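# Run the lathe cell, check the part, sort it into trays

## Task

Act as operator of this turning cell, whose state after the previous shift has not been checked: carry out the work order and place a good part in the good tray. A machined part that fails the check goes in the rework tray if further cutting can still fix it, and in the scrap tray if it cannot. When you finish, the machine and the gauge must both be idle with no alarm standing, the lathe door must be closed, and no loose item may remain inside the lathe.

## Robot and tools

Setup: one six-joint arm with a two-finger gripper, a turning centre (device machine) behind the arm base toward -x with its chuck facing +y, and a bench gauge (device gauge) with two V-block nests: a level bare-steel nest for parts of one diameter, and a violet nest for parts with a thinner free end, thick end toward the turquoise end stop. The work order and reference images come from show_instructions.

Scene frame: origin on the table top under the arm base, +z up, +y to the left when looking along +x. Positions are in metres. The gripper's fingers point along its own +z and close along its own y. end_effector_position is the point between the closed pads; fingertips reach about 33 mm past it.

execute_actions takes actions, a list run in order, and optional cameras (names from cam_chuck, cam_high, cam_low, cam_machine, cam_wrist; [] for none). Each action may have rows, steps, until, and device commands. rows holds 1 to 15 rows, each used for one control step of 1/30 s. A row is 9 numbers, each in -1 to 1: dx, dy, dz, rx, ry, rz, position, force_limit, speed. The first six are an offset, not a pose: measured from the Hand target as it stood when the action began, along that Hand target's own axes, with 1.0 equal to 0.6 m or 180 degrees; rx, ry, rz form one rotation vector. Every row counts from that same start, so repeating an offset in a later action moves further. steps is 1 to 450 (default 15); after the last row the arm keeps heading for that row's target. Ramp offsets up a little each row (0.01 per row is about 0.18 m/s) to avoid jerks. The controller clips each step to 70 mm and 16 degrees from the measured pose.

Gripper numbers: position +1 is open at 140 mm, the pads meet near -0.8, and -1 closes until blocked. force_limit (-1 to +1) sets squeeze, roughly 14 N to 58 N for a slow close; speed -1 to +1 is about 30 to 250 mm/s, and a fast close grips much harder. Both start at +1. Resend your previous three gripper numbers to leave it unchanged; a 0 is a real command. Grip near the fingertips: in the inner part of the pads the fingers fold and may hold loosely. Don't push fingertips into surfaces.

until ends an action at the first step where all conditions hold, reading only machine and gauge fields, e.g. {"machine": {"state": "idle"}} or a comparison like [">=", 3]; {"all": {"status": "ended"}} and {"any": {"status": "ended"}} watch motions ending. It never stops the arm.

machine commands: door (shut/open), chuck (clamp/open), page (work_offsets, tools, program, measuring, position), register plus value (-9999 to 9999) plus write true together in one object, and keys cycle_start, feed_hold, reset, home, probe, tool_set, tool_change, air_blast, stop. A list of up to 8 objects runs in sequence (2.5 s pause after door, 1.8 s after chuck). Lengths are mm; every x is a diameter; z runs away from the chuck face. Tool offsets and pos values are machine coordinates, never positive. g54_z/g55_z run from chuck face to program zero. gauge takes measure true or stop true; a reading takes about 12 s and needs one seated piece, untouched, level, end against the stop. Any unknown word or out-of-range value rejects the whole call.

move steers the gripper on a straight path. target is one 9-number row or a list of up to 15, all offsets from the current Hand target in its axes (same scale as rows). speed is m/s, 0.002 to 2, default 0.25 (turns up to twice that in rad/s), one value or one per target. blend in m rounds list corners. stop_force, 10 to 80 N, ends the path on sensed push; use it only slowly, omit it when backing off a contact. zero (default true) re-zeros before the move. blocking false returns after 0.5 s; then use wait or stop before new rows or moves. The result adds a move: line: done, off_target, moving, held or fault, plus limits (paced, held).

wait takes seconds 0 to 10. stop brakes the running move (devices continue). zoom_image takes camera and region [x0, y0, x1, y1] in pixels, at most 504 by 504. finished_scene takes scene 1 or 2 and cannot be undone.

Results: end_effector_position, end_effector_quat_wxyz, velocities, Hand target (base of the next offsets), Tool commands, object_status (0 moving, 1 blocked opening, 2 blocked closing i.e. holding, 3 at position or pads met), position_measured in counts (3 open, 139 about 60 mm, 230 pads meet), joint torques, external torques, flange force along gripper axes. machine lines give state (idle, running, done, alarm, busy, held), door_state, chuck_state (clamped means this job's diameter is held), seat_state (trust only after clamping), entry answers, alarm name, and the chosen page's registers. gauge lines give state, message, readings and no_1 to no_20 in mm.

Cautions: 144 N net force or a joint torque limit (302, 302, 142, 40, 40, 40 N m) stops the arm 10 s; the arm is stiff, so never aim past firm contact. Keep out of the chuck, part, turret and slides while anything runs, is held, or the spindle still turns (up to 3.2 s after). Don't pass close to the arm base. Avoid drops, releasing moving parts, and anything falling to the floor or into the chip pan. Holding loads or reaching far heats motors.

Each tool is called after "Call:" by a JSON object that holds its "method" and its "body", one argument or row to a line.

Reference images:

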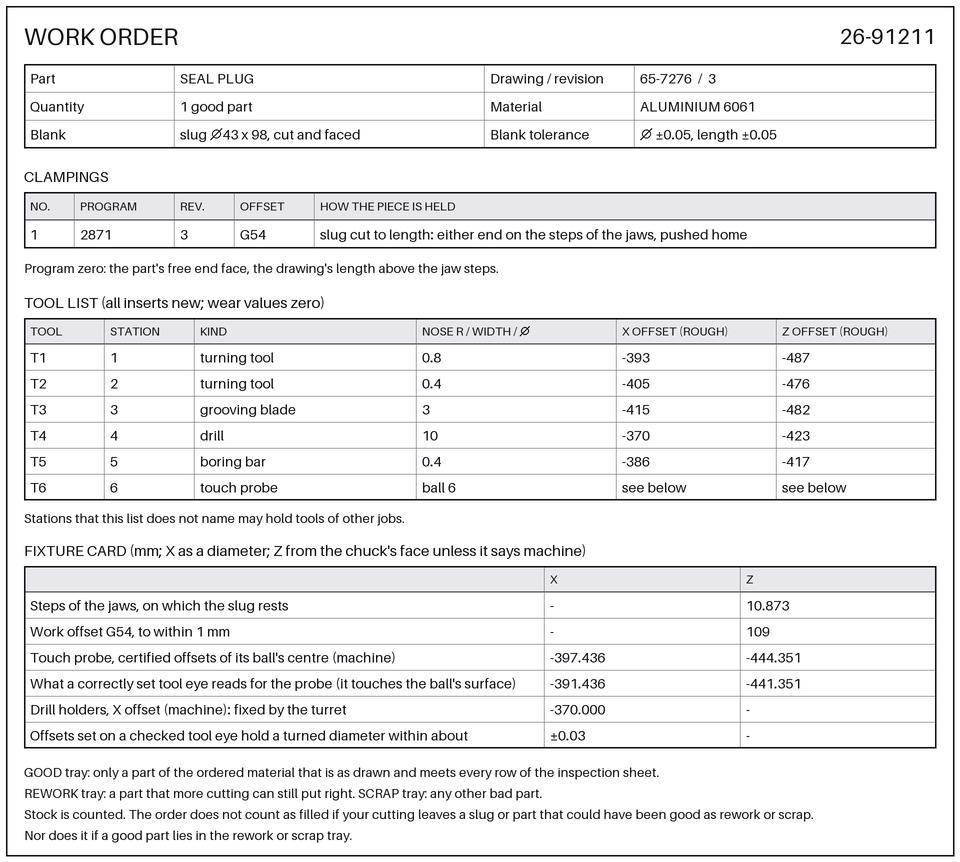

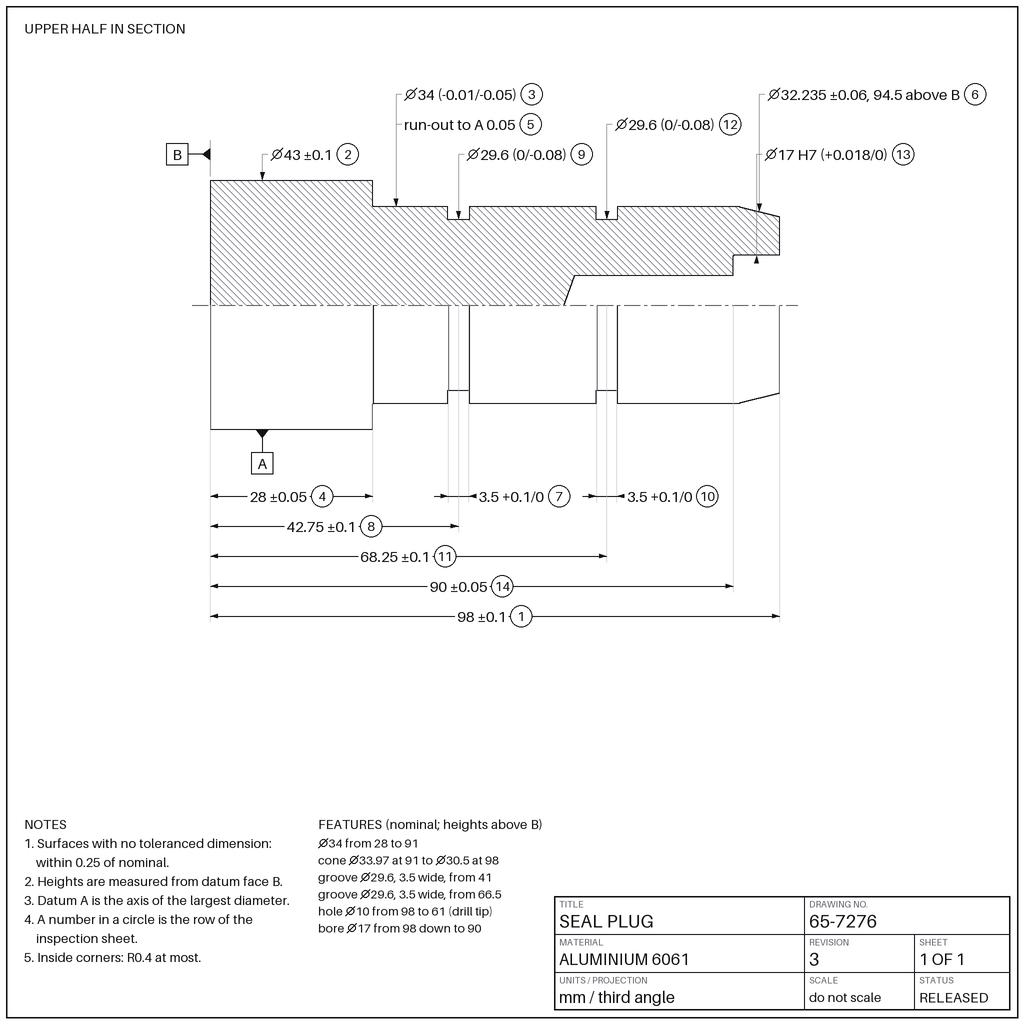

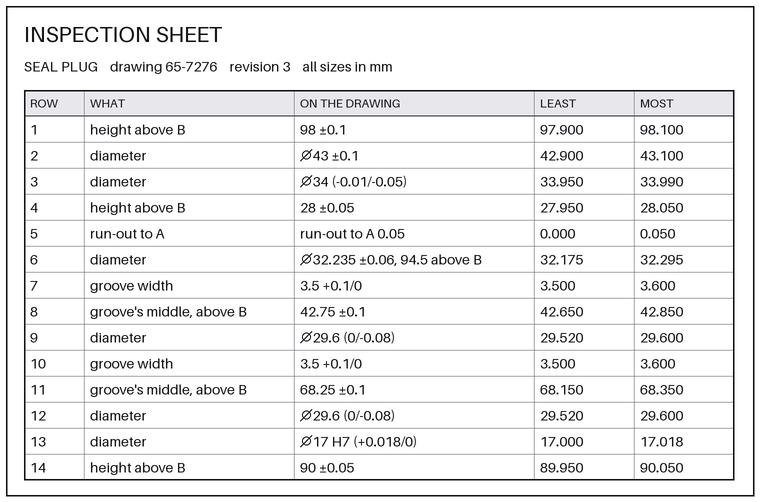

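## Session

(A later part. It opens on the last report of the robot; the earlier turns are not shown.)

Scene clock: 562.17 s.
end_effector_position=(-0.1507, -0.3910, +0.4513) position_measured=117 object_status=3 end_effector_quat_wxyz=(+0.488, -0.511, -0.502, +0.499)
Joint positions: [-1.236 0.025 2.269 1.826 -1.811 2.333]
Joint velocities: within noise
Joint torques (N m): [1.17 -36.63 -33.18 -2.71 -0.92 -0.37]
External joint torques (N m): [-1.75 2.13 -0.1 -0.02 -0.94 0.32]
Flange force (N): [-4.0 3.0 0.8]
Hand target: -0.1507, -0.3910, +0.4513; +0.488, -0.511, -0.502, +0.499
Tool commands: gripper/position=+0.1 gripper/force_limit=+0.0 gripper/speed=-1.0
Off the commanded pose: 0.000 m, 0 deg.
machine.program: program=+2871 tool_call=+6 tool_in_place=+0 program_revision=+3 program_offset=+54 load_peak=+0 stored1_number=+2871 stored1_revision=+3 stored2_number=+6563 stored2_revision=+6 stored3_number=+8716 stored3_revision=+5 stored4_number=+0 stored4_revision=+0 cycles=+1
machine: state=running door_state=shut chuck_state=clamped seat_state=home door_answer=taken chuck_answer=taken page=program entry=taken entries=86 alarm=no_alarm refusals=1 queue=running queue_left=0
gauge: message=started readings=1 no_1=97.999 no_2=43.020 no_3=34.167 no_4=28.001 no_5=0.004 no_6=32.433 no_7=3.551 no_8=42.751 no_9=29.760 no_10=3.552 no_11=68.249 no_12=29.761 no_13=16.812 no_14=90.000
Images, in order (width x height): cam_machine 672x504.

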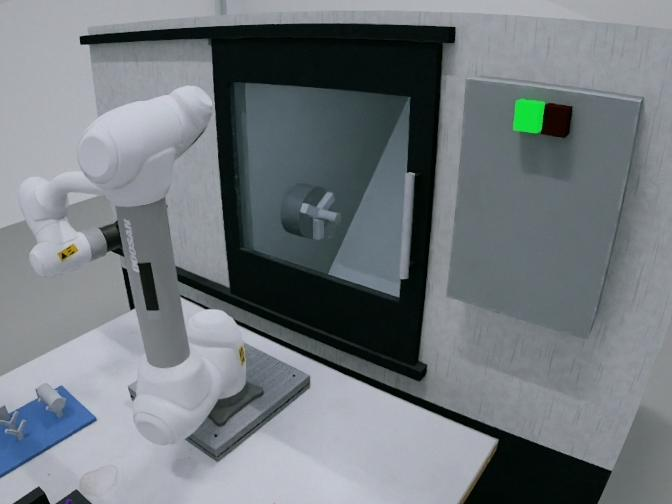

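Call:
{"method": "execute_actions", "body": {
  "actions": [
    {"steps":450,"until":{"machine":{"state":["!=","running"]}}},
    {"steps":450,"until":{"machine":{"state":["!=","running"]}}},
    {"steps":450,"until":{"machine":{"state":["!=","running"]}}},
    {"steps":450,"until":{"machine":{"state":["!=","running"]}}},
    {"steps":450,"until":{"machine":{"state":["!=","running"]}}},
    {"steps":450,"until":{"machine":{"state":["!=","running"]}}},
    {"steps":450,"until":{"machine":{"state":["!=","running"]}}},
    {"steps":450,"until":{"machine":{"state":["!=","running"]}}},
    {"steps":450,"until":{"machine":{"state":"done"}}}
  ],
  "cameras": ["cam_machine"]
}}

Scene clock: 680.13 s.
end_effector_position=(-0.1507, -0.3910, +0.4513) position_measured=117 object_status=3 end_effector_quat_wxyz=(+0.488, -0.511, -0.502, +0.499)
Joint positions: [-1.236 0.025 2.269 1.826 -1.811 2.333]
Joint velocities: within noise
Joint torques (N m): [0.96 -36.39 -33.06 -2.65 -0.89 -0.33]
External joint torques (N m): [-1.53 1.96 -0.21 -0.08 -0.96 0.28]
External joint torques at the end of the 5th action: [-1.42 2.35 0.01 -0.01 -0.81 0.24]
External joint torques at the end of the 6th action: [-1.43 2.06 -0.13 -0.01 -1.01 0.23]
External joint torques at the end of the 7th action: [-1.52 2.36 -0.18 -0.01 -0.93 0.31]
External joint torques at the end of the 8th action: [-1.34 2.12 0.02 -0.06 -0.95 0.28]
Flange force (N): [-3.8 2.6 0.5]
Flange force at the end of the 5th action (N): [-4.0 3.4 0.3]
Flange force at the end of the 6th action (N): [-3.7 2.7 0.1]
Flange force at the end of the 7th action (N): [-4.3 3.3 0.1]
Flange force at the end of the 8th action (N): [-3.5 3.0 0.1]
Hand target: -0.1507, -0.3910, +0.4513; +0.488, -0.511, -0.502, +0.499
Tool commands: gripper/position=+0.1 gripper/force_limit=+0.0 gripper/speed=-1.0
Off the commanded pose: 0.000 m, 0 deg.
machine.program: program=+2871 tool_call=+6 tool_in_place=+5 program_revision=+3 program_offset=+54 load_peak=+1 stored1_number=+2871 stored1_revision=+3 stored2_number=+6563 stored2_revision=+6 stored3_number=+8716 stored3_revision=+5 stored4_number=+0 stored4_revision=+0 cycles=+2
machine: state=done door_state=shut chuck_state=clamped seat_state=home door_answer=taken chuck_answer=taken page=program entry=taken entries=86 alarm=no_alarm refusals=1 queue=done queue_left=0
gauge: message=started readings=1 no_1=97.999 no_2=43.020 no_3=34.167 no_4=28.001 no_5=0.004 no_6=32.433 no_7=3.551 no_8=42.751 no_9=29.760 no_10=3.552 no_11=68.249 no_12=29.761 no_13=16.812 no_14=90.000
Images, in order (width x height): cam_machine 672x504.

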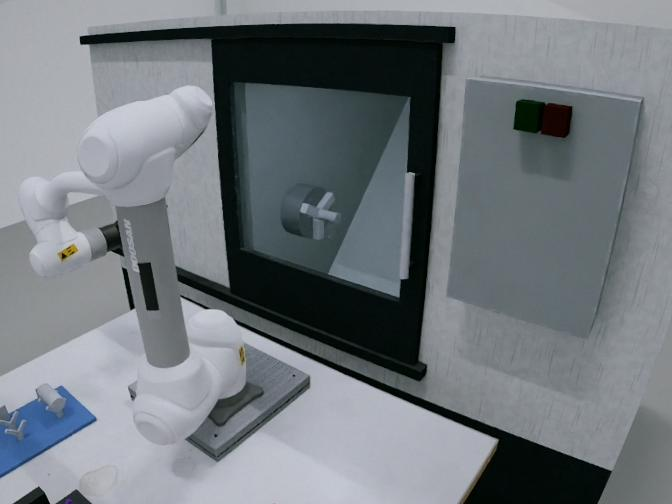

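Call:
{"method": "execute_actions", "body": {
  "actions": [
    {"machine":{"door":"open"},"steps":200,"until":{"machine":{"door_state":"open"}}}
  ],
  "cameras": []
}}

Call:
{"method": "move", "body": {
  "target": [
    [0.1033,0.0415,0.3335,0,0,0,0.1,0,-1],
    [0.2385,0.099,0.5848,0,0,0,0.1,0,-1],
    [0.4558,0.2138,0.7688,0,-0.147,0,0.1,0,-1]
  ],
  "speed": 0.25,
  "blend": [0.05,0.04,0],
  "cameras": ["cam_chuck"]
}}

Scene clock: 682.80 s.
end_effector_position=(-0.1507, -0.3910, +0.4513) position_measured=117 object_status=3 end_effector_quat_wxyz=(+0.488, -0.511, -0.502, +0.499)
Joint positions: [-1.236 0.025 2.269 1.826 -1.811 2.333]
Joint velocities: within noise
Joint torques (N m): [1.02 -37.01 -33.13 -2.78 -1 -0.24]
External joint torques (N m): [-1.56 2.49 -0.15 0.05 -0.85 0.19]
Flange force (N): [-4.5 3.3 0.2]
Hand target: -0.1507, -0.3910, +0.4513; +0.488, -0.511, -0.502, +0.499
Tool commands: gripper/position=+0.1 gripper/force_limit=+0.0 gripper/speed=-1.0
Off the commanded pose: 0.000 m, 0 deg.
machine.program: program=+2871 tool_call=+6 tool_in_place=+5 program_revision=+3 program_offset=+54 load_peak=+1 stored1_number=+2871 stored1_revision=+3 stored2_number=+6563 stored2_revision=+6 stored3_number=+8716 stored3_revision=+5 stored4_number=+0 stored4_revision=+0 cycles=+2
machine: state=done door_state=open chuck_state=clamped seat_state=home door_answer=taken chuck_answer=taken page=program entry=taken entries=86 alarm=no_alarm refusals=1 queue=running queue_left=0
gauge: message=started readings=1 no_1=97.999 no_2=43.020 no_3=34.167 no_4=28.001 no_5=0.004 no_6=32.433 no_7=3.551 no_8=42.751 no_9=29.760 no_10=3.552 no_11=68.249 no_12=29.761 no_13=16.812 no_14=90.000
No camera images: "cameras" was empty.

Scene clock: 685.93 s.
end_effector_position=(-0.6091, -0.1215, +0.3057) position_measured=117 object_status=3 end_effector_quat_wxyz=(-0.360, +0.383, +0.600, -0.603)
Joint positions: [-3.343 0.126 2.585 -0.703 -1.212 3.43]
Joint velocities: within noise
Joint torques (N m): [2.33 -31.46 -16.96 2.05 -1.71 -0.27]
External joint torques (N m): [-1.86 1.41 0 -0.02 -0.94 0.22]
Flange force (N): [6.6 5.7 -2.8]
Hand target: -0.6091, -0.1214, +0.3057; -0.360, +0.383, +0.600, -0.603
Off the commanded pose: 0.000 m, 0 deg.
machine.program: program=+2871 tool_call=+6 tool_in_place=+5 program_revision=+3 program_offset=+54 load_peak=+1 stored1_number=+2871 stored1_revision=+3 stored2_number=+6563 stored2_revision=+6 stored3_number=+8716 stored3_revision=+5 stored4_number=+0 stored4_revision=+0 cycles=+2
machine: state=done door_state=open chuck_state=clamped seat_state=home door_answer=taken chuck_answer=taken page=program entry=taken entries=86 alarm=no_alarm refusals=1 queue=done queue_left=0
gauge: message=started readings=1 no_1=97.999 no_2=43.020 no_3=34.167 no_4=28.001 no_5=0.004 no_6=32.433 no_7=3.551 no_8=42.751 no_9=29.760 no_10=3.552 no_11=68.249 no_12=29.761 no_13=16.812 no_14=90.000
move: done
Images, in order (width x height): cam_chuck 672x504.

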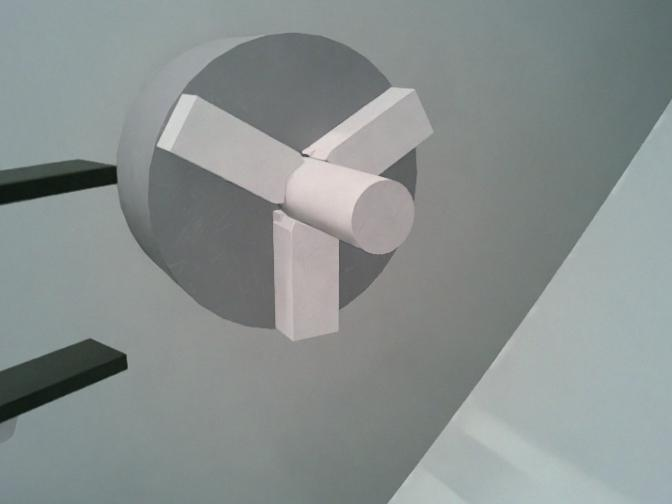

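Call:
{"method": "move", "body": {
  "target": [0.0005,0.0003,0.2825,0,0,0,0.1,0,-1],
  "speed": 0.12,
  "cameras": []
}}

Call:
{"method": "execute_actions", "body": {
  "actions": [
    {"rows":[[0,0,0,0,0,0,-1,-1,-1]],"steps":110}
  ],
  "cameras": ["cam_wrist"]
}}

Scene clock: 687.97 s.
end_effector_position=(-0.7608, -0.1971, +0.3031) position_measured=117 object_status=3 end_effector_quat_wxyz=(-0.360, +0.383, +0.600, -0.603)
Joint positions: [-3.119 0.313 2.315 -0.486 -1.086 3.389]
Joint velocities: within noise
Joint torques (N m): [2.12 -55.35 -20.83 2.32 -1.8 -0.32]
External joint torques (N m): [-1.53 2.72 -0.43 0.08 -0.86 0.27]
Flange force (N): [4.7 6.4 1.6]
Hand target: -0.7608, -0.1971, +0.3031; -0.360, +0.383, +0.600, -0.603
Off the commanded pose: 0.000 m, 0 deg.
machine.program: program=+2871 tool_call=+6 tool_in_place=+5 program_revision=+3 program_offset=+54 load_peak=+1 stored1_number=+2871 stored1_revision=+3 stored2_number=+6563 stored2_revision=+6 stored3_number=+8716 stored3_revision=+5 stored4_number=+0 stored4_revision=+0 cycles=+2
machine: state=done door_state=open chuck_state=clamped seat_state=home door_answer=taken chuck_answer=taken page=program entry=taken entries=86 alarm=no_alarm refusals=1 queue=done queue_left=0
gauge: message=started readings=1 no_1=97.999 no_2=43.020 no_3=34.167 no_4=28.001 no_5=0.004 no_6=32.433 no_7=3.551 no_8=42.751 no_9=29.760 no_10=3.552 no_11=68.249 no_12=29.761 no_13=16.812 no_14=90.000
move: done
No camera images: "cameras" was empty.

Scene clock: 691.83 s.
end_effector_position=(-0.7608, -0.1971, +0.3031) position_measured=166 object_status=2 end_effector_quat_wxyz=(-0.360, +0.383, +0.600, -0.603)
Joint positions: [-3.119 0.313 2.315 -0.486 -1.086 3.389]
Joint velocities: within noise
Joint torques (N m): [5.63 -40.68 -18.68 1.07 3.82 -0.09]
External joint torques (N m): [-4.96 -11.99 -2.63 1.33 -6.5 0.04]
Flange force (N): [5.3 -9.7 -16.6]
Hand target: -0.7608, -0.1971, +0.3031; -0.360, +0.383, +0.600, -0.603
Off the commanded pose: 0.000 m, 0 deg.
machine.program: program=+2871 tool_call=+6 tool_in_place=+5 program_revision=+3 program_offset=+54 load_peak=+1 stored1_number=+2871 stored1_revision=+3 stored2_number=+6563 stored2_revision=+6 stored3_number=+8716 stored3_revision=+5 stored4_number=+0 stored4_revision=+0 cycles=+2
machine: state=done door_state=open chuck_state=clamped seat_state=home door_answer=taken chuck_answer=taken page=program entry=taken entries=86 alarm=no_alarm refusals=1 queue=done queue_left=0
gauge: message=started readings=1 no_1=97.999 no_2=43.020 no_3=34.167 no_4=28.001 no_5=0.004 no_6=32.433 no_7=3.551 no_8=42.751 no_9=29.760 no_10=3.552 no_11=68.249 no_12=29.761 no_13=16.812 no_14=90.000
Images, in order (width x height): cam_wrist 672x504.

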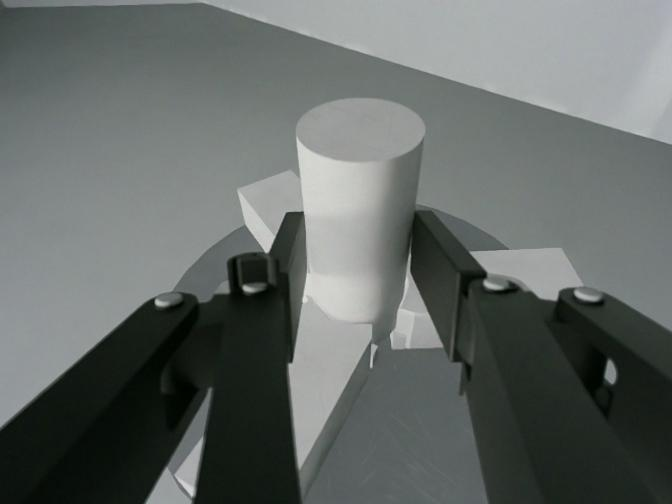

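Call:
{"method": "move", "body": {
  "target": [0,-0.0009,-0.0005,0,0,0,-1,-1,-1],
  "speed": 0.01,
  "cameras": []
}}

Call:
{"method": "execute_actions", "body": {
  "actions": [
    {"rows":[[0,0,0,0,0,0,-0.98,0,-1]],"steps":45},
    {"machine":{"chuck":"open"},"steps":60,"until":{"machine":{"chuck_state":"open"}}},
    {"steps":10}
  ],
  "cameras": []
}}

Call:
{"method": "move", "body": {
  "target": [0.1191,-0.0025,-0.06,0,0,0,-0.98,0,-1],
  "speed": 0.07,
  "stop_force": 25,
  "cameras": ["cam_wrist","cam_chuck"]
}}

Scene clock: 692.83 s.
end_effector_position=(-0.7605, -0.1970, +0.3036) position_measured=166 object_status=2 end_effector_quat_wxyz=(-0.360, +0.383, +0.600, -0.603)
Joint positions: [-3.119 0.312 2.316 -0.487 -1.085 3.39]
Joint velocities: within noise
Joint torques (N m): [2.61 -55.7 -13.86 1.42 -1.13 -0.3]
External joint torques (N m): [-1.97 3.13 -7.48 0.99 -1.55 0.25]
Flange force (N): [8.3 5.9 13.9]
Hand target: -0.7605, -0.1970, +0.3037; -0.360, +0.383, +0.600, -0.603
Off the commanded pose: 0.000 m, 0 deg.
machine.program: program=+2871 tool_call=+6 tool_in_place=+5 program_revision=+3 program_offset=+54 load_peak=+1 stored1_number=+2871 stored1_revision=+3 stored2_number=+6563 stored2_revision=+6 stored3_number=+8716 stored3_revision=+5 stored4_number=+0 stored4_revision=+0 cycles=+2
machine: state=done door_state=open chuck_state=clamped seat_state=home door_answer=taken chuck_answer=taken page=program entry=taken entries=86 alarm=no_alarm refusals=1 queue=done queue_left=0
gauge: message=started readings=1 no_1=97.999 no_2=43.020 no_3=34.167 no_4=28.001 no_5=0.004 no_6=32.433 no_7=3.551 no_8=42.751 no_9=29.760 no_10=3.552 no_11=68.249 no_12=29.761 no_13=16.812 no_14=90.000
move: done
No camera images: "cameras" was empty.

Scene clock: 695.50 s.
end_effector_position=(-0.7605, -0.1969, +0.3037) position_measured=169 object_status=2 end_effector_quat_wxyz=(-0.360, +0.383, +0.600, -0.603)
Joint positions: [-3.119 0.312 2.316 -0.487 -1.085 3.39]
Joint velocities: within noise
Joint torques (N m): [3.18 -58.54 -23.62 2.38 -3.05 -0.32]
External joint torques (N m): [-2.54 5.94 2.28 0.02 0.37 0.27]
External joint torques at the end of the 1st action: [-2.71 1.93 -4.15 0.89 -1.66 0.22]
External joint torques at the end of the 2nd action: [-2.5 5.9 2.05 -0.08 0.37 0.28]
Flange force (N): [6.1 11.1 0.4]
Flange force at the end of the 1st action (N): [7.4 5.4 6.1]
Flange force at the end of the 2nd action (N): [6.4 10.8 0.7]
Hand target: -0.7605, -0.1970, +0.3037; -0.360, +0.383, +0.600, -0.603
Off the commanded pose: 0.000 m, 0 deg.
machine.program: program=+2871 tool_call=+6 tool_in_place=+5 program_revision=+3 program_offset=+54 load_peak=+1 stored1_number=+2871 stored1_revision=+3 stored2_number=+6563 stored2_revision=+6 stored3_number=+8716 stored3_revision=+5 stored4_number=+0 stored4_revision=+0 cycles=+2
machine: state=idle door_state=open chuck_state=open seat_state=home door_answer=taken chuck_answer=taken page=program entry=taken entries=86 alarm=no_alarm refusals=1 queue=running queue_left=0
gauge: message=started readings=1 no_1=97.999 no_2=43.020 no_3=34.167 no_4=28.001 no_5=0.004 no_6=32.433 no_7=3.551 no_8=42.751 no_9=29.760 no_10=3.552 no_11=68.249 no_12=29.761 no_13=16.812 no_14=90.000
No camera images: "cameras" was empty.

Scene clock: 697.43 s.
end_effector_position=(-0.7604, -0.1169, +0.3036) position_measured=169 object_status=2 end_effector_quat_wxyz=(-0.360, +0.383, +0.600, -0.603)
Joint positions: [-3.292 0.307 2.319 -0.673 -1.131 3.47]
Joint velocities: within noise
Joint torques (N m): [2.94 -57.12 -22.52 2.73 -2.99 -0.29]
External joint torques (N m): [-2.18 5.62 2.04 -0.33 0.37 0.25]
Flange force (N): [6.0 10.2 -0.4]
Hand target: -0.7604, -0.1169, +0.3036; -0.360, +0.383, +0.600, -0.603
Off the commanded pose: 0.000 m, 0 deg.
machine.program: program=+2871 tool_call=+6 tool_in_place=+5 program_revision=+3 program_offset=+54 load_peak=+1 stored1_number=+2871 stored1_revision=+3 stored2_number=+6563 stored2_revision=+6 stored3_number=+8716 stored3_revision=+5 stored4_number=+0 stored4_revision=+0 cycles=+2
machine: state=idle door_state=open chuck_state=open seat_state=open door_answer=taken chuck_answer=taken page=program entry=taken entries=86 alarm=no_alarm refusals=1 queue=done queue_left=0
gauge: message=started readings=1 no_1=97.999 no_2=43.020 no_3=34.167 no_4=28.001 no_5=0.004 no_6=32.433 no_7=3.551 no_8=42.751 no_9=29.760 no_10=3.552 no_11=68.249 no_12=29.761 no_13=16.812 no_14=90.000
move: done
Images, in order (width x height): cam_chuck 672x504, cam_wrist 672x504.

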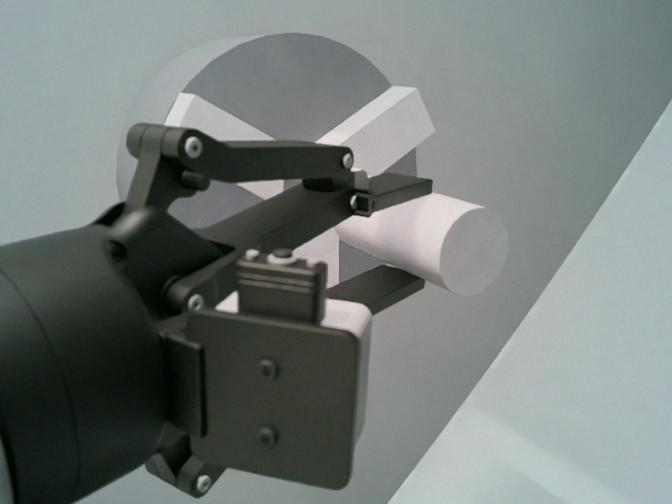

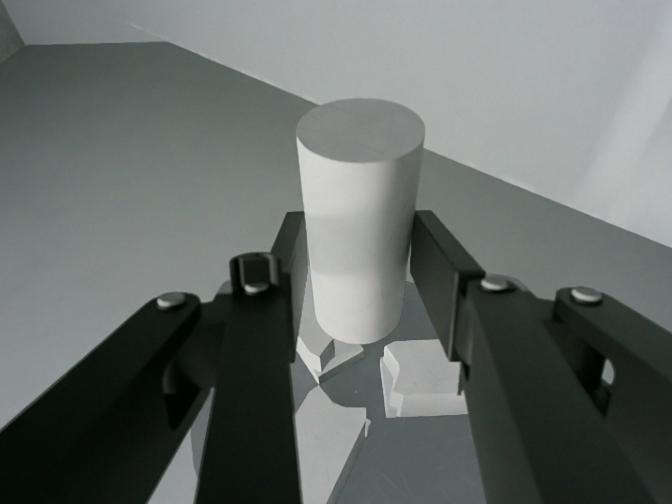

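Call:
{"method": "move", "body": {
  "target": [
    [-0.1702,-0.036,-0.2148,0,0,0,-0.98,0,-1],
    [-0.3963,-0.1118,-0.2903,0,0.148,0,-0.98,0,-1],
    [-0.6292,-0.1692,-0.455,0,0.148,0,-0.98,0,-1],
    [-0.8692,-0.2087,-0.7088,0,0.148,0,-0.98,0,-1]
  ],
  "speed": 0.22,
  "blend": [0.02,0.04,0.05,0],
  "cameras": []
}}

Scene clock: 701.93 s.
end_effector_position=(-0.1501, -0.3900, +0.4501) position_measured=169 object_status=2 end_effector_quat_wxyz=(+0.489, -0.512, -0.501, +0.498)
Joint positions: [-1.235 0.027 2.269 1.83 -1.813 2.337]
Joint velocities: within noise
Joint torques (N m): [0.25 -37.51 -33.66 -3.73 -1.77 -0.3]
External joint torques (N m): [-0.75 2.81 0.45 0.99 -0.1 0.25]
Flange force (N): [-3.3 5.5 -1.5]
Hand target: -0.1501, -0.3900, +0.4501; +0.489, -0.512, -0.501, +0.498
Off the commanded pose: 0.000 m, 0 deg.
machine.program: program=+2871 tool_call=+6 tool_in_place=+5 program_revision=+3 program_offset=+54 load_peak=+1 stored1_number=+2871 stored1_revision=+3 stored2_number=+6563 stored2_revision=+6 stored3_number=+8716 stored3_revision=+5 stored4_number=+0 stored4_revision=+0 cycles=+2
machine: state=idle door_state=open chuck_state=open seat_state=open door_answer=taken chuck_answer=taken page=program entry=taken entries=86 alarm=no_alarm refusals=1 queue=done queue_left=0
gauge: message=started readings=1 no_1=97.999 no_2=43.020 no_3=34.167 no_4=28.001 no_5=0.004 no_6=32.433 no_7=3.551 no_8=42.751 no_9=29.760 no_10=3.552 no_11=68.249 no_12=29.761 no_13=16.812 no_14=90.000
move: done
No camera images: "cameras" was empty.

Call:
{"method": "move", "body": {
  "target": [
    [0.0153,-0.0525,-0.1683,0,0,0,-0.98,0,-1],
    [0.1457,-0.1145,-0.8373,-0.0964,-0.3855,-0.3860,-0.98,0,-1]
  ],
  "speed": 0.35,
  "blend": [0.04,0],
  "cameras": []
}}

Scene clock: 705.53 s.
end_effector_position=(+0.3504, -0.3014, +0.5300) position_measured=169 object_status=2 end_effector_quat_wxyz=(-0.246, -0.137, +0.922, -0.266)
Joint positions: [-0.346 -0.106 1.76 2.44 -1.689 0.928]
Joint velocities: within noise
Joint torques (N m): [1.28 -33.45 -42.76 -5.88 0.1 -0.28]
External joint torques (N m): [-1.73 3.45 1.59 0.86 -0.6 0.26]
Flange force (N): [-3.2 -2.1 2.6]
Hand target: +0.3504, -0.3014, +0.5300; -0.246, -0.137, +0.922, -0.266
Off the commanded pose: 0.000 m, 0 deg.
machine.program: program=+2871 tool_call=+6 tool_in_place=+5 program_revision=+3 program_offset=+54 load_peak=+1 stored1_number=+2871 stored1_revision=+3 stored2_number=+6563 stored2_revision=+6 stored3_number=+8716 stored3_revision=+5 stored4_number=+0 stored4_revision=+0 cycles=+2
machine: state=idle door_state=open chuck_state=open seat_state=open door_answer=taken chuck_answer=taken page=program entry=taken entries=86 alarm=no_alarm refusals=1 queue=done queue_left=0
gauge: message=started readings=1 no_1=97.999 no_2=43.020 no_3=34.167 no_4=28.001 no_5=0.004 no_6=32.433 no_7=3.551 no_8=42.751 no_9=29.760 no_10=3.552 no_11=68.249 no_12=29.761 no_13=16.812 no_14=90.000
move: done
No camera images: "cameras" was empty.

Call:
{"method": "move", "body": {
  "target": [
    [-0.5885,0.3598,-0.2425,-0.0964,-0.3854,-0.3884,-0.98,0,-1],
    [-0.8362,0.5303,-0.042,-0.0964,-0.3854,-0.3884,-0.98,0,-1]
  ],
  "speed": [0.35,0.2],
  "blend": [0.04,0],
  "cameras": ["cam_wrist"]
}}

Scene clock: 710.13 s.
end_effector_position=(+0.6600, +0.0350, +0.1498) position_measured=169 object_status=2 end_effector_quat_wxyz=(-0.171, +0.691, -0.685, -0.156)
Joint positions: [-0.25 0.361 1.861 3.682 -1.086 -0.54]
Joint velocities: within noise
Joint torques (N m): [0.75 -73.6 -33.08 -1.5 0.04 -0.24]
External joint torques (N m): [-1.86 5.86 1.42 -0.53 -0.61 0.24]
Flange force (N): [6.2 -4.6 3.2]
Hand target: +0.6600, +0.0350, +0.1498; -0.171, +0.691, -0.685, -0.156
Off the commanded pose: 0.000 m, 0 deg.
machine.program: program=+2871 tool_call=+6 tool_in_place=+5 program_revision=+3 program_offset=+54 load_peak=+1 stored1_number=+2871 stored1_revision=+3 stored2_number=+6563 stored2_revision=+6 stored3_number=+8716 stored3_revision=+5 stored4_number=+0 stored4_revision=+0 cycles=+2
machine: state=idle door_state=open chuck_state=open seat_state=open door_answer=taken chuck_answer=taken page=program entry=taken entries=86 alarm=no_alarm refusals=1 queue=done queue_left=0
gauge: message=started readings=1 no_1=97.999 no_2=43.020 no_3=34.167 no_4=28.001 no_5=0.004 no_6=32.433 no_7=3.551 no_8=42.751 no_9=29.760 no_10=3.552 no_11=68.249 no_12=29.761 no_13=16.812 no_14=90.000
move: done
Images, in order (width x height): cam_wrist 672x504.

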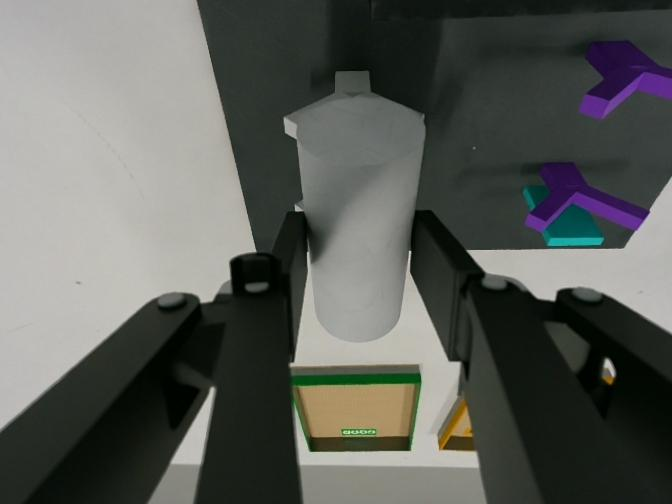

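Call:
{"method": "move", "body": {
  "target": [0.0300,0.0012,0.0594,0,0,0,-0.98,0,-1],
  "speed": 0.08,
  "stop_force": 15,
  "cameras": []
}}

Call:
{"method": "move", "body": {
  "target": [0.006,0.0,0.0119,0,0,0,-0.98,0,-1],
  "speed": 0.008,
  "stop_force": 10,
  "cameras": ["cam_wrist"]
}}

Scene clock: 711.80 s.
end_effector_position=(+0.6602, +0.0350, +0.1098) position_measured=169 object_status=2 end_effector_quat_wxyz=(-0.171, +0.691, -0.685, -0.156)
Joint positions: [-0.249 0.404 1.887 3.703 -1.027 -0.581]
Joint velocities: within noise
Joint torques (N m): [0.67 -75.44 -30.8 -1.4 -0.08 -0.24]
External joint torques (N m): [-1.7 5.71 1.19 -0.47 -0.54 0.24]
Flange force (N): [6.1 -4.6 3.5]
Hand target: +0.6602, +0.0350, +0.1098; -0.171, +0.691, -0.685, -0.156
Off the commanded pose: 0.000 m, 0 deg.
machine.program: program=+2871 tool_call=+6 tool_in_place=+5 program_revision=+3 program_offset=+54 load_peak=+1 stored1_number=+2871 stored1_revision=+3 stored2_number=+6563 stored2_revision=+6 stored3_number=+8716 stored3_revision=+5 stored4_number=+0 stored4_revision=+0 cycles=+2
machine: state=idle door_state=open chuck_state=open seat_state=open door_answer=taken chuck_answer=taken page=program entry=taken entries=86 alarm=no_alarm refusals=1 queue=done queue_left=0
gauge: message=started readings=1 no_1=97.999 no_2=43.020 no_3=34.167 no_4=28.001 no_5=0.004 no_6=32.433 no_7=3.551 no_8=42.751 no_9=29.760 no_10=3.552 no_11=68.249 no_12=29.761 no_13=16.812 no_14=90.000
move: done
No camera images: "cameras" was empty.

Scene clock: 712.50 s.
end_effector_position=(+0.6604, +0.0350, +0.1089) position_measured=169 object_status=2 end_effector_quat_wxyz=(-0.171, +0.691, -0.685, -0.156)
Joint positions: [-0.249 0.405 1.888 3.704 -1.025 -0.582]
Joint velocities: within noise
Joint torques (N m): [2.04 -64.44 -22.79 -3.25 0.4 -0.37]
External joint torques (N m): [-3.09 -5.43 -6.77 1.38 -1.01 0.37]
Flange force (N): [-0.3 -6.4 -12.5]
Hand target: +0.6604, +0.0350, +0.1089; -0.171, +0.691, -0.685, -0.156 (not the last commanded pose)
Off the commanded pose: 0.007 m, 0 deg.
machine.program: program=+2871 tool_call=+6 tool_in_place=+5 program_revision=+3 program_offset=+54 load_peak=+1 stored1_number=+2871 stored1_revision=+3 stored2_number=+6563 stored2_revision=+6 stored3_number=+8716 stored3_revision=+5 stored4_number=+0 stored4_revision=+0 cycles=+2
machine: state=idle door_state=open chuck_state=open seat_state=open door_answer=taken chuck_answer=taken page=program entry=taken entries=86 alarm=no_alarm refusals=1 queue=done queue_left=0
gauge: message=started readings=1 no_1=97.999 no_2=43.020 no_3=34.167 no_4=28.001 no_5=0.004 no_6=32.433 no_7=3.551 no_8=42.751 no_9=29.760 no_10=3.552 no_11=68.249 no_12=29.761 no_13=16.812 no_14=90.000
move: contact
Images, in order (width x height): cam_wrist 672x504.

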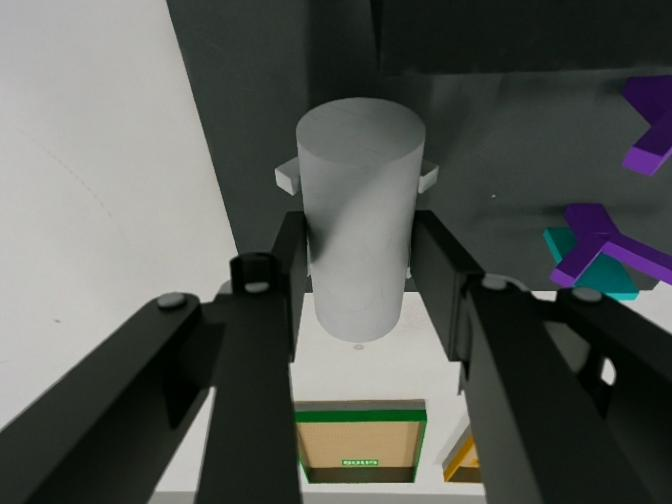

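Call:
{"method": "move", "body": {
  "target": [-0.0004,0.0,-0.0009,0,0,0,-0.98,0,-1],
  "speed": 0.01,
  "cameras": []
}}

Call:
{"method": "move", "body": {
  "target": [-0.0208,0.0,0.0105,0,0,0,-0.98,0,-1],
  "speed": 0.01,
  "stop_force": 12,
  "cameras": []
}}

Scene clock: 713.43 s.
end_effector_position=(+0.6603, +0.0350, +0.1094) position_measured=169 object_status=2 end_effector_quat_wxyz=(-0.171, +0.691, -0.685, -0.156)
Joint positions: [-0.249 0.404 1.887 3.704 -1.026 -0.582]
Joint velocities: within noise
Joint torques (N m): [0.43 -75.69 -30.88 -1.46 -0.1 -0.25]
External joint torques (N m): [-1.45 5.9 1.29 -0.41 -0.51 0.25]
Flange force (N): [5.8 -4.7 4.0]
Hand target: +0.6604, +0.0349, +0.1095; -0.171, +0.691, -0.685, -0.156
Off the commanded pose: 0.000 m, 0 deg.
machine.program: program=+2871 tool_call=+6 tool_in_place=+5 program_revision=+3 program_offset=+54 load_peak=+1 stored1_number=+2871 stored1_revision=+3 stored2_number=+6563 stored2_revision=+6 stored3_number=+8716 stored3_revision=+5 stored4_number=+0 stored4_revision=+0 cycles=+2
machine: state=idle door_state=open chuck_state=open seat_state=open door_answer=taken chuck_answer=taken page=program entry=taken entries=86 alarm=no_alarm refusals=1 queue=done queue_left=0
gauge: message=started readings=1 no_1=97.999 no_2=43.020 no_3=34.167 no_4=28.001 no_5=0.004 no_6=32.433 no_7=3.551 no_8=42.751 no_9=29.760 no_10=3.552 no_11=68.249 no_12=29.761 no_13=16.812 no_14=90.000
move: done
No camera images: "cameras" was empty.

Scene clock: 714.67 s.
end_effector_position=(+0.6604, +0.0411, +0.1095) position_measured=169 object_status=2 end_effector_quat_wxyz=(-0.171, +0.691, -0.685, -0.156)
Joint positions: [-0.24 0.402 1.89 3.706 -1.022 -0.575]
Joint velocities: within noise
Joint torques (N m): [14.93 -72.3 -29.35 4.05 -1.66 -0.31]
External joint torques (N m): [-16.01 2.73 -0.19 -5.92 1.05 0.3]
Flange force (N): [23.2 1.1 -11.3]
Hand target: +0.6604, +0.0411, +0.1095; -0.171, +0.691, -0.685, -0.156 (not the last commanded pose)
Off the commanded pose: 0.008 m, 0 deg.
machine.program: program=+2871 tool_call=+6 tool_in_place=+5 program_revision=+3 program_offset=+54 load_peak=+1 stored1_number=+2871 stored1_revision=+3 stored2_number=+6563 stored2_revision=+6 stored3_number=+8716 stored3_revision=+5 stored4_number=+0 stored4_revision=+0 cycles=+2
machine: state=idle door_state=open chuck_state=open seat_state=open door_answer=taken chuck_answer=taken page=program entry=taken entries=86 alarm=no_alarm refusals=1 queue=done queue_left=0
gauge: message=started readings=1 no_1=97.999 no_2=43.020 no_3=34.167 no_4=28.001 no_5=0.004 no_6=32.433 no_7=3.551 no_8=42.751 no_9=29.760 no_10=3.552 no_11=68.249 no_12=29.761 no_13=16.812 no_14=90.000
move: contact
No camera images: "cameras" was empty.

Back off slightly, lower to contact, release.

Call:
{"method": "move", "body": {
  "target": [0.0005,0.0,-0.0002,0,0,0,-0.98,0,-1],
  "speed": 0.01,
  "cameras": []
}}

Call:
{"method": "move", "body": {
  "target": [0.003,0.0,0.006,0,0,0,-0.98,0,-1],
  "speed": 0.006,
  "stop_force": 12,
  "cameras": []
}}

Call:
{"method": "execute_actions", "body": {
  "actions": [
    {"rows":[[0,0,0,0,0,0,-0.5,0,-1]],"steps":40},
    {"rows":[[0,0,0,0,0,0,0.0,0,-1]],"steps":45}
  ],
  "cameras": []
}}

Call:
{"method": "move", "body": {
  "target": [-0.0899,0.0,-0.178,0,0,0,0.0,0,-1],
  "speed": 0.15,
  "cameras": []
}}

Call:
{"method": "execute_actions", "body": {
  "actions": [
    {"gauge":{"measure":true},"steps":450,"until":{"gauge":{"readings":[">",1]}}}
  ],
  "cameras": ["cam_wrist"]
}}

Scene clock: 715.73 s.
end_effector_position=(+0.6604, +0.0409, +0.1094) position_measured=169 object_status=2 end_effector_quat_wxyz=(-0.171, +0.691, -0.685, -0.156)
Joint positions: [-0.24 0.403 1.889 3.706 -1.022 -0.576]
Joint velocities: within noise
Joint torques (N m): [7.88 -73.44 -30.32 1.29 -0.75 -0.23]
External joint torques (N m): [-8.93 3.8 0.76 -3.15 0.14 0.23]
Flange force (N): [14.4 -0.7 -4.3]
Hand target: +0.6604, +0.0408, +0.1094; -0.171, +0.691, -0.685, -0.156
Off the commanded pose: 0.000 m, 0 deg.
machine.program: program=+2871 tool_call=+6 tool_in_place=+5 program_revision=+3 program_offset=+54 load_peak=+1 stored1_number=+2871 stored1_revision=+3 stored2_number=+6563 stored2_revision=+6 stored3_number=+8716 stored3_revision=+5 stored4_number=+0 stored4_revision=+0 cycles=+2
machine: state=idle door_state=open chuck_state=open seat_state=open door_answer=taken chuck_answer=taken page=program entry=taken entries=86 alarm=no_alarm refusals=1 queue=done queue_left=0
gauge: message=started readings=1 no_1=97.999 no_2=43.020 no_3=34.167 no_4=28.001 no_5=0.004 no_6=32.433 no_7=3.551 no_8=42.751 no_9=29.760 no_10=3.552 no_11=68.249 no_12=29.761 no_13=16.812 no_14=90.000
move: done
No camera images: "cameras" was empty.

Scene clock: 716.43 s.
end_effector_position=(+0.6605, +0.0407, +0.1089) position_measured=169 object_status=2 end_effector_quat_wxyz=(-0.171, +0.691, -0.685, -0.156)
Joint positions: [-0.24 0.403 1.89 3.706 -1.021 -0.576]
Joint velocities: within noise
Joint torques (N m): [11.62 -61.93 -23.95 1.11 0.74 -0.11]
External joint torques (N m): [-12.7 -7.76 -5.59 -2.97 -1.35 0.11]
Flange force (N): [11.3 1.4 -23.9]
Hand target: +0.6605, +0.0408, +0.1089; -0.171, +0.691, -0.685, -0.156 (not the last commanded pose)
Off the commanded pose: 0.003 m, 0 deg.
machine.program: program=+2871 tool_call=+6 tool_in_place=+5 program_revision=+3 program_offset=+54 load_peak=+1 stored1_number=+2871 stored1_revision=+3 stored2_number=+6563 stored2_revision=+6 stored3_number=+8716 stored3_revision=+5 stored4_number=+0 stored4_revision=+0 cycles=+2
machine: state=idle door_state=open chuck_state=open seat_state=open door_answer=taken chuck_answer=taken page=program entry=taken entries=86 alarm=no_alarm refusals=1 queue=done queue_left=0
gauge: message=started readings=1 no_1=97.999 no_2=43.020 no_3=34.167 no_4=28.001 no_5=0.004 no_6=32.433 no_7=3.551 no_8=42.751 no_9=29.760 no_10=3.552 no_11=68.249 no_12=29.761 no_13=16.812 no_14=90.000
move: contact
No camera images: "cameras" was empty.

Scene clock: 719.47 s.
end_effector_position=(+0.6605, +0.0408, +0.1089) position_measured=129 object_status=3 end_effector_quat_wxyz=(-0.171, +0.691, -0.685, -0.156)
Joint positions: [-0.24 0.403 1.89 3.706 -1.021 -0.576]
Joint velocities: within noise
Joint torques (N m): [0.36 -73.15 -29.28 -1.9 0.32 -0.22]
External joint torques (N m): [-1.43 3.52 -0.25 0.03 -0.93 0.22]
External joint torques at the end of the 1st action: [-12.12 -8.14 -5.34 -3.06 -1.4 0.13]
Flange force (N): [4.1 -5.0 0.5]
Flange force at the end of the 1st action (N): [10.2 2.1 -23.8]
Hand target: +0.6605, +0.0408, +0.1089; -0.171, +0.691, -0.685, -0.156
Off the commanded pose: 0.000 m, 0 deg.
machine.program: program=+2871 tool_call=+6 tool_in_place=+5 program_revision=+3 program_offset=+54 load_peak=+1 stored1_number=+2871 stored1_revision=+3 stored2_number=+6563 stored2_revision=+6 stored3_number=+8716 stored3_revision=+5 stored4_number=+0 stored4_revision=+0 cycles=+2
machine: state=idle door_state=open chuck_state=open seat_state=open door_answer=taken chuck_answer=taken page=program entry=taken entries=86 alarm=no_alarm refusals=1 queue=done queue_left=0
gauge: message=started readings=1 no_1=97.999 no_2=43.020 no_3=34.167 no_4=28.001 no_5=0.004 no_6=32.433 no_7=3.551 no_8=42.751 no_9=29.760 no_10=3.552 no_11=68.249 no_12=29.761 no_13=16.812 no_14=90.000
No camera images: "cameras" was empty.

Scene clock: 720.60 s.
end_effector_position=(+0.6577, +0.0409, +0.2284) position_measured=129 object_status=3 end_effector_quat_wxyz=(-0.171, +0.691, -0.685, -0.156)
Joint positions: [-0.244 0.284 1.801 3.653 -1.201 -0.46]
Joint velocities: within noise
Joint torques (N m): [1.28 -66.63 -34.94 -2.25 0.32 -0.31]
External joint torques (N m): [-2.15 3.18 0 0 -0.8 0.31]
Flange force (N): [4.3 -4.2 -0.9]
Hand target: +0.6577, +0.0409, +0.2285; -0.171, +0.691, -0.685, -0.156
Off the commanded pose: 0.000 m, 0 deg.
machine.program: program=+2871 tool_call=+6 tool_in_place=+5 program_revision=+3 program_offset=+54 load_peak=+1 stored1_number=+2871 stored1_revision=+3 stored2_number=+6563 stored2_revision=+6 stored3_number=+8716 stored3_revision=+5 stored4_number=+0 stored4_revision=+0 cycles=+2
machine: state=idle door_state=open chuck_state=open seat_state=open door_answer=taken chuck_answer=taken page=program entry=taken entries=86 alarm=no_alarm refusals=1 queue=done queue_left=0
gauge: message=started readings=1 no_1=97.999 no_2=43.020 no_3=34.167 no_4=28.001 no_5=0.004 no_6=32.433 no_7=3.551 no_8=42.751 no_9=29.760 no_10=3.552 no_11=68.249 no_12=29.761 no_13=16.812 no_14=90.000
move: done
No camera images: "cameras" was empty.

Scene clock: 732.80 s.
end_effector_position=(+0.6577, +0.0409, +0.2285) position_measured=129 object_status=3 end_effector_quat_wxyz=(-0.171, +0.691, -0.685, -0.156)
Joint positions: [-0.244 0.284 1.801 3.653 -1.201 -0.46]
Joint velocities: within noise
Joint torques (N m): [0.58 -67.13 -34.76 -2.21 0.35 -0.31]
External joint torques (N m): [-1.51 3.61 -0.22 -0.04 -0.83 0.31]
Flange force (N): [3.7 -5.4 -0.5]
Hand target: +0.6577, +0.0409, +0.2285; -0.171, +0.691, -0.685, -0.156
Tool commands: gripper/position=+0.0 gripper/force_limit=+0.0 gripper/speed=-1.0
Off the commanded pose: 0.000 m, 0 deg.
machine.program: program=+2871 tool_call=+6 tool_in_place=+5 program_revision=+3 program_offset=+54 load_peak=+1 stored1_number=+2871 stored1_revision=+3 stored2_number=+6563 stored2_revision=+6 stored3_number=+8716 stored3_revision=+5 stored4_number=+0 stored4_revision=+0 cycles=+2
machine: state=idle door_state=open chuck_state=open seat_state=open door_answer=taken chuck_answer=taken page=program entry=taken entries=86 alarm=no_alarm refusals=1 queue=done queue_left=0
gauge: message=started readings=2 no_1=97.995 no_2=43.020 no_3=33.968 no_4=27.958 no_5=0.056 no_6=32.218 no_7=3.588 no_8=42.731 no_9=29.562 no_10=3.585 no_11=68.232 no_12=29.563 no_13=17.007 no_14=89.963
Images, in order (width x height): cam_wrist 672x504.

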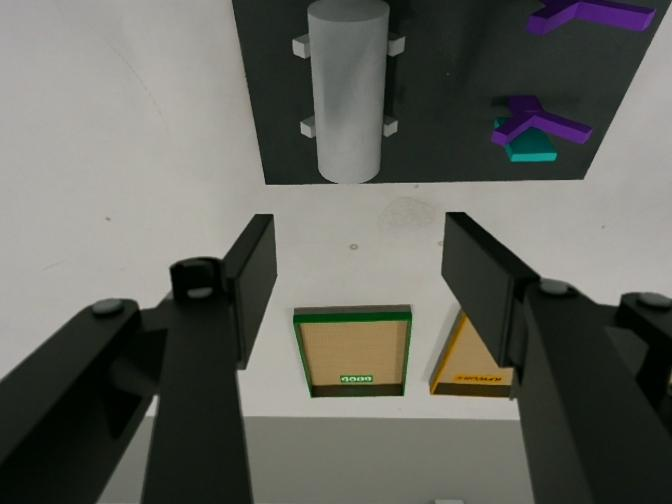

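Call:
{"method": "execute_actions", "body": {
  "actions": [
    {"machine":[{"page":"tools"},{"register":"t1_x_wear","value":0.3,"write":true},{"register":"t2_x_wear","value":0.018,"write":true},{"register":"t3_x_wear","value":0.3,"write":true},{"register":"t5_x_wear","value":-0.3,"write":true},{"register":"t2_z_wear","value":0.06,"write":true},{"register":"t5_z_wear","value":0.2,"write":true}],"steps":20,"until":{"machine":{"queue":"done"}}}
  ],
  "cameras": []
}}

Call:
{"method": "move", "body": {
  "target": [0.0899,0.0,0.178,0,0,0,0.0,0,-1],
  "speed": 0.12,
  "cameras": []
}}

Call:
{"method": "execute_actions", "body": {
  "actions": [
    {"rows":[[0,0,0,0,0,0,-1,-1,-1]],"steps":100}
  ],
  "cameras": []
}}

Scene clock: 735.40 s.
end_effector_position=(+0.6577, +0.0409, +0.2285) position_measured=129 object_status=3 end_effector_quat_wxyz=(-0.171, +0.691, -0.685, -0.156)
Joint positions: [-0.244 0.284 1.801 3.653 -1.201 -0.46]
Joint velocities: within noise
Joint torques (N m): [0.97 -66.87 -34.84 -2.22 0.35 -0.3]
External joint torques (N m): [-2.09 3.35 -0.17 -0.05 -0.83 0.3]
Flange force (N): [4.3 -4.7 -1.0]
Hand target: +0.6577, +0.0409, +0.2285; -0.171, +0.691, -0.685, -0.156
Tool commands: gripper/position=+0.0 gripper/force_limit=+0.0 gripper/speed=-1.0
Off the commanded pose: 0.000 m, 0 deg.
machine.tools: t1_x=-392.964 t1_x_wear=+0.300 t1_z=-487.213 t1_z_wear=+0.000 t1_radius=+0.800 t1_station=+1.000 t2_x=-404.734 t2_x_wear=+0.018 t2_z=-475.932 t2_z_wear=+0.060 t2_radius=+0.400 t2_station=+2.000 t3_x=-415.364 t3_x_wear=+0.300 t3_z=-481.947 t3_z_wear=+0.000 t3_radius=+0.000 t3_station=+3.000 t4_x=-370.000 t4_x_wear=+0.000 t4_z=-423.023 t4_z_wear=+0.000 t4_radius=+0.000 t4_station=+4.000 t5_x=-386.284 t5_x_wear=-0.300 t5_z=-417.408 t5_z_wear=+0.000 t5_radius=+0.400 t5_station=+5.000 t6_x=-397.436 t6_x_wear=+0.000 t6_z=-444.351 t6_z_wear=+0.000 t6_radius=+3.000 t6_station=+6.000
machine: state=idle door_state=open chuck_state=open seat_state=open door_answer=taken chuck_answer=taken page=tools entry=taken entries=91 alarm=no_alarm refusals=1 queue=running queue_left=1
gauge: message=started readings=2 no_1=97.995 no_2=43.020 no_3=33.968 no_4=27.958 no_5=0.056 no_6=32.218 no_7=3.588 no_8=42.731 no_9=29.562 no_10=3.585 no_11=68.232 no_12=29.563 no_13=17.007 no_14=89.963
No camera images: "cameras" was empty.

Scene clock: 736.73 s.
end_effector_position=(+0.6605, +0.0408, +0.1089) position_measured=129 object_status=3 end_effector_quat_wxyz=(-0.171, +0.691, -0.685, -0.156)
Joint positions: [-0.24 0.403 1.89 3.706 -1.021 -0.576]
Joint velocities: within noise
Joint torques (N m): [0.66 -73.33 -29.53 -1.78 0.31 -0.27]
External joint torques (N m): [-1.74 3.63 -0.01 -0.09 -0.92 0.27]
Flange force (N): [4.5 -4.6 0.5]
Hand target: +0.6605, +0.0408, +0.1089; -0.171, +0.691, -0.685, -0.156
Off the commanded pose: 0.000 m, 0 deg.
machine.tools: t1_x=-392.964 t1_x_wear=+0.300 t1_z=-487.213 t1_z_wear=+0.000 t1_radius=+0.800 t1_station=+1.000 t2_x=-404.734 t2_x_wear=+0.018 t2_z=-475.932 t2_z_wear=+0.060 t2_radius=+0.400 t2_station=+2.000 t3_x=-415.364 t3_x_wear=+0.300 t3_z=-481.947 t3_z_wear=+0.000 t3_radius=+0.000 t3_station=+3.000 t4_x=-370.000 t4_x_wear=+0.000 t4_z=-423.023 t4_z_wear=+0.000 t4_radius=+0.000 t4_station=+4.000 t5_x=-386.284 t5_x_wear=-0.300 t5_z=-417.408 t5_z_wear=+0.200 t5_radius=+0.400 t5_station=+5.000 t6_x=-397.436 t6_x_wear=+0.000 t6_z=-444.351 t6_z_wear=+0.000 t6_radius=+3.000 t6_station=+6.000
machine: state=idle door_state=open chuck_state=open seat_state=open door_answer=taken chuck_answer=taken page=tools entry=taken entries=92 alarm=no_alarm refusals=1 queue=done queue_left=0
gauge: message=started readings=2 no_1=97.995 no_2=43.020 no_3=33.968 no_4=27.958 no_5=0.056 no_6=32.218 no_7=3.588 no_8=42.731 no_9=29.562 no_10=3.585 no_11=68.232 no_12=29.563 no_13=17.007 no_14=89.963
move: done
No camera images: "cameras" was empty.

Scene clock: 740.27 s.
end_effector_position=(+0.6605, +0.0408, +0.1089) position_measured=167 object_status=2 end_effector_quat_wxyz=(-0.171, +0.691, -0.685, -0.156)
Joint positions: [-0.24 0.403 1.89 3.706 -1.021 -0.576]
Joint velocities: within noise
Joint torques (N m): [3.3 -64.59 -12.35 -5.48 -5.59 0.03]
External joint torques (N m): [-4.3 -5.08 -17.18 3.63 4.98 -0.03]
Flange force (N): [2.6 -23.5 -8.4]
Hand target: +0.6605, +0.0408, +0.1089; -0.171, +0.691, -0.685, -0.156
Off the commanded pose: 0.000 m, 0 deg.
machine.tools: t1_x=-392.964 t1_x_wear=+0.300 t1_z=-487.213 t1_z_wear=+0.000 t1_radius=+0.800 t1_station=+1.000 t2_x=-404.734 t2_x_wear=+0.018 t2_z=-475.932 t2_z_wear=+0.060 t2_radius=+0.400 t2_station=+2.000 t3_x=-415.364 t3_x_wear=+0.300 t3_z=-481.947 t3_z_wear=+0.000 t3_radius=+0.000 t3_station=+3.000 t4_x=-370.000 t4_x_wear=+0.000 t4_z=-423.023 t4_z_wear=+0.000 t4_radius=+0.000 t4_station=+4.000 t5_x=-386.284 t5_x_wear=-0.300 t5_z=-417.408 t5_z_wear=+0.200 t5_radius=+0.400 t5_station=+5.000 t6_x=-397.436 t6_x_wear=+0.000 t6_z=-444.351 t6_z_wear=+0.000 t6_radius=+3.000 t6_station=+6.000
machine: state=idle door_state=open chuck_state=open seat_state=open door_answer=taken chuck_answer=taken page=tools entry=taken entries=92 alarm=no_alarm refusals=1 queue=done queue_left=0
gauge: message=started readings=2 no_1=97.995 no_2=43.020 no_3=33.968 no_4=27.958 no_5=0.056 no_6=32.218 no_7=3.588 no_8=42.731 no_9=29.562 no_10=3.585 no_11=68.232 no_12=29.563 no_13=17.007 no_14=89.963
No camera images: "cameras" was empty.


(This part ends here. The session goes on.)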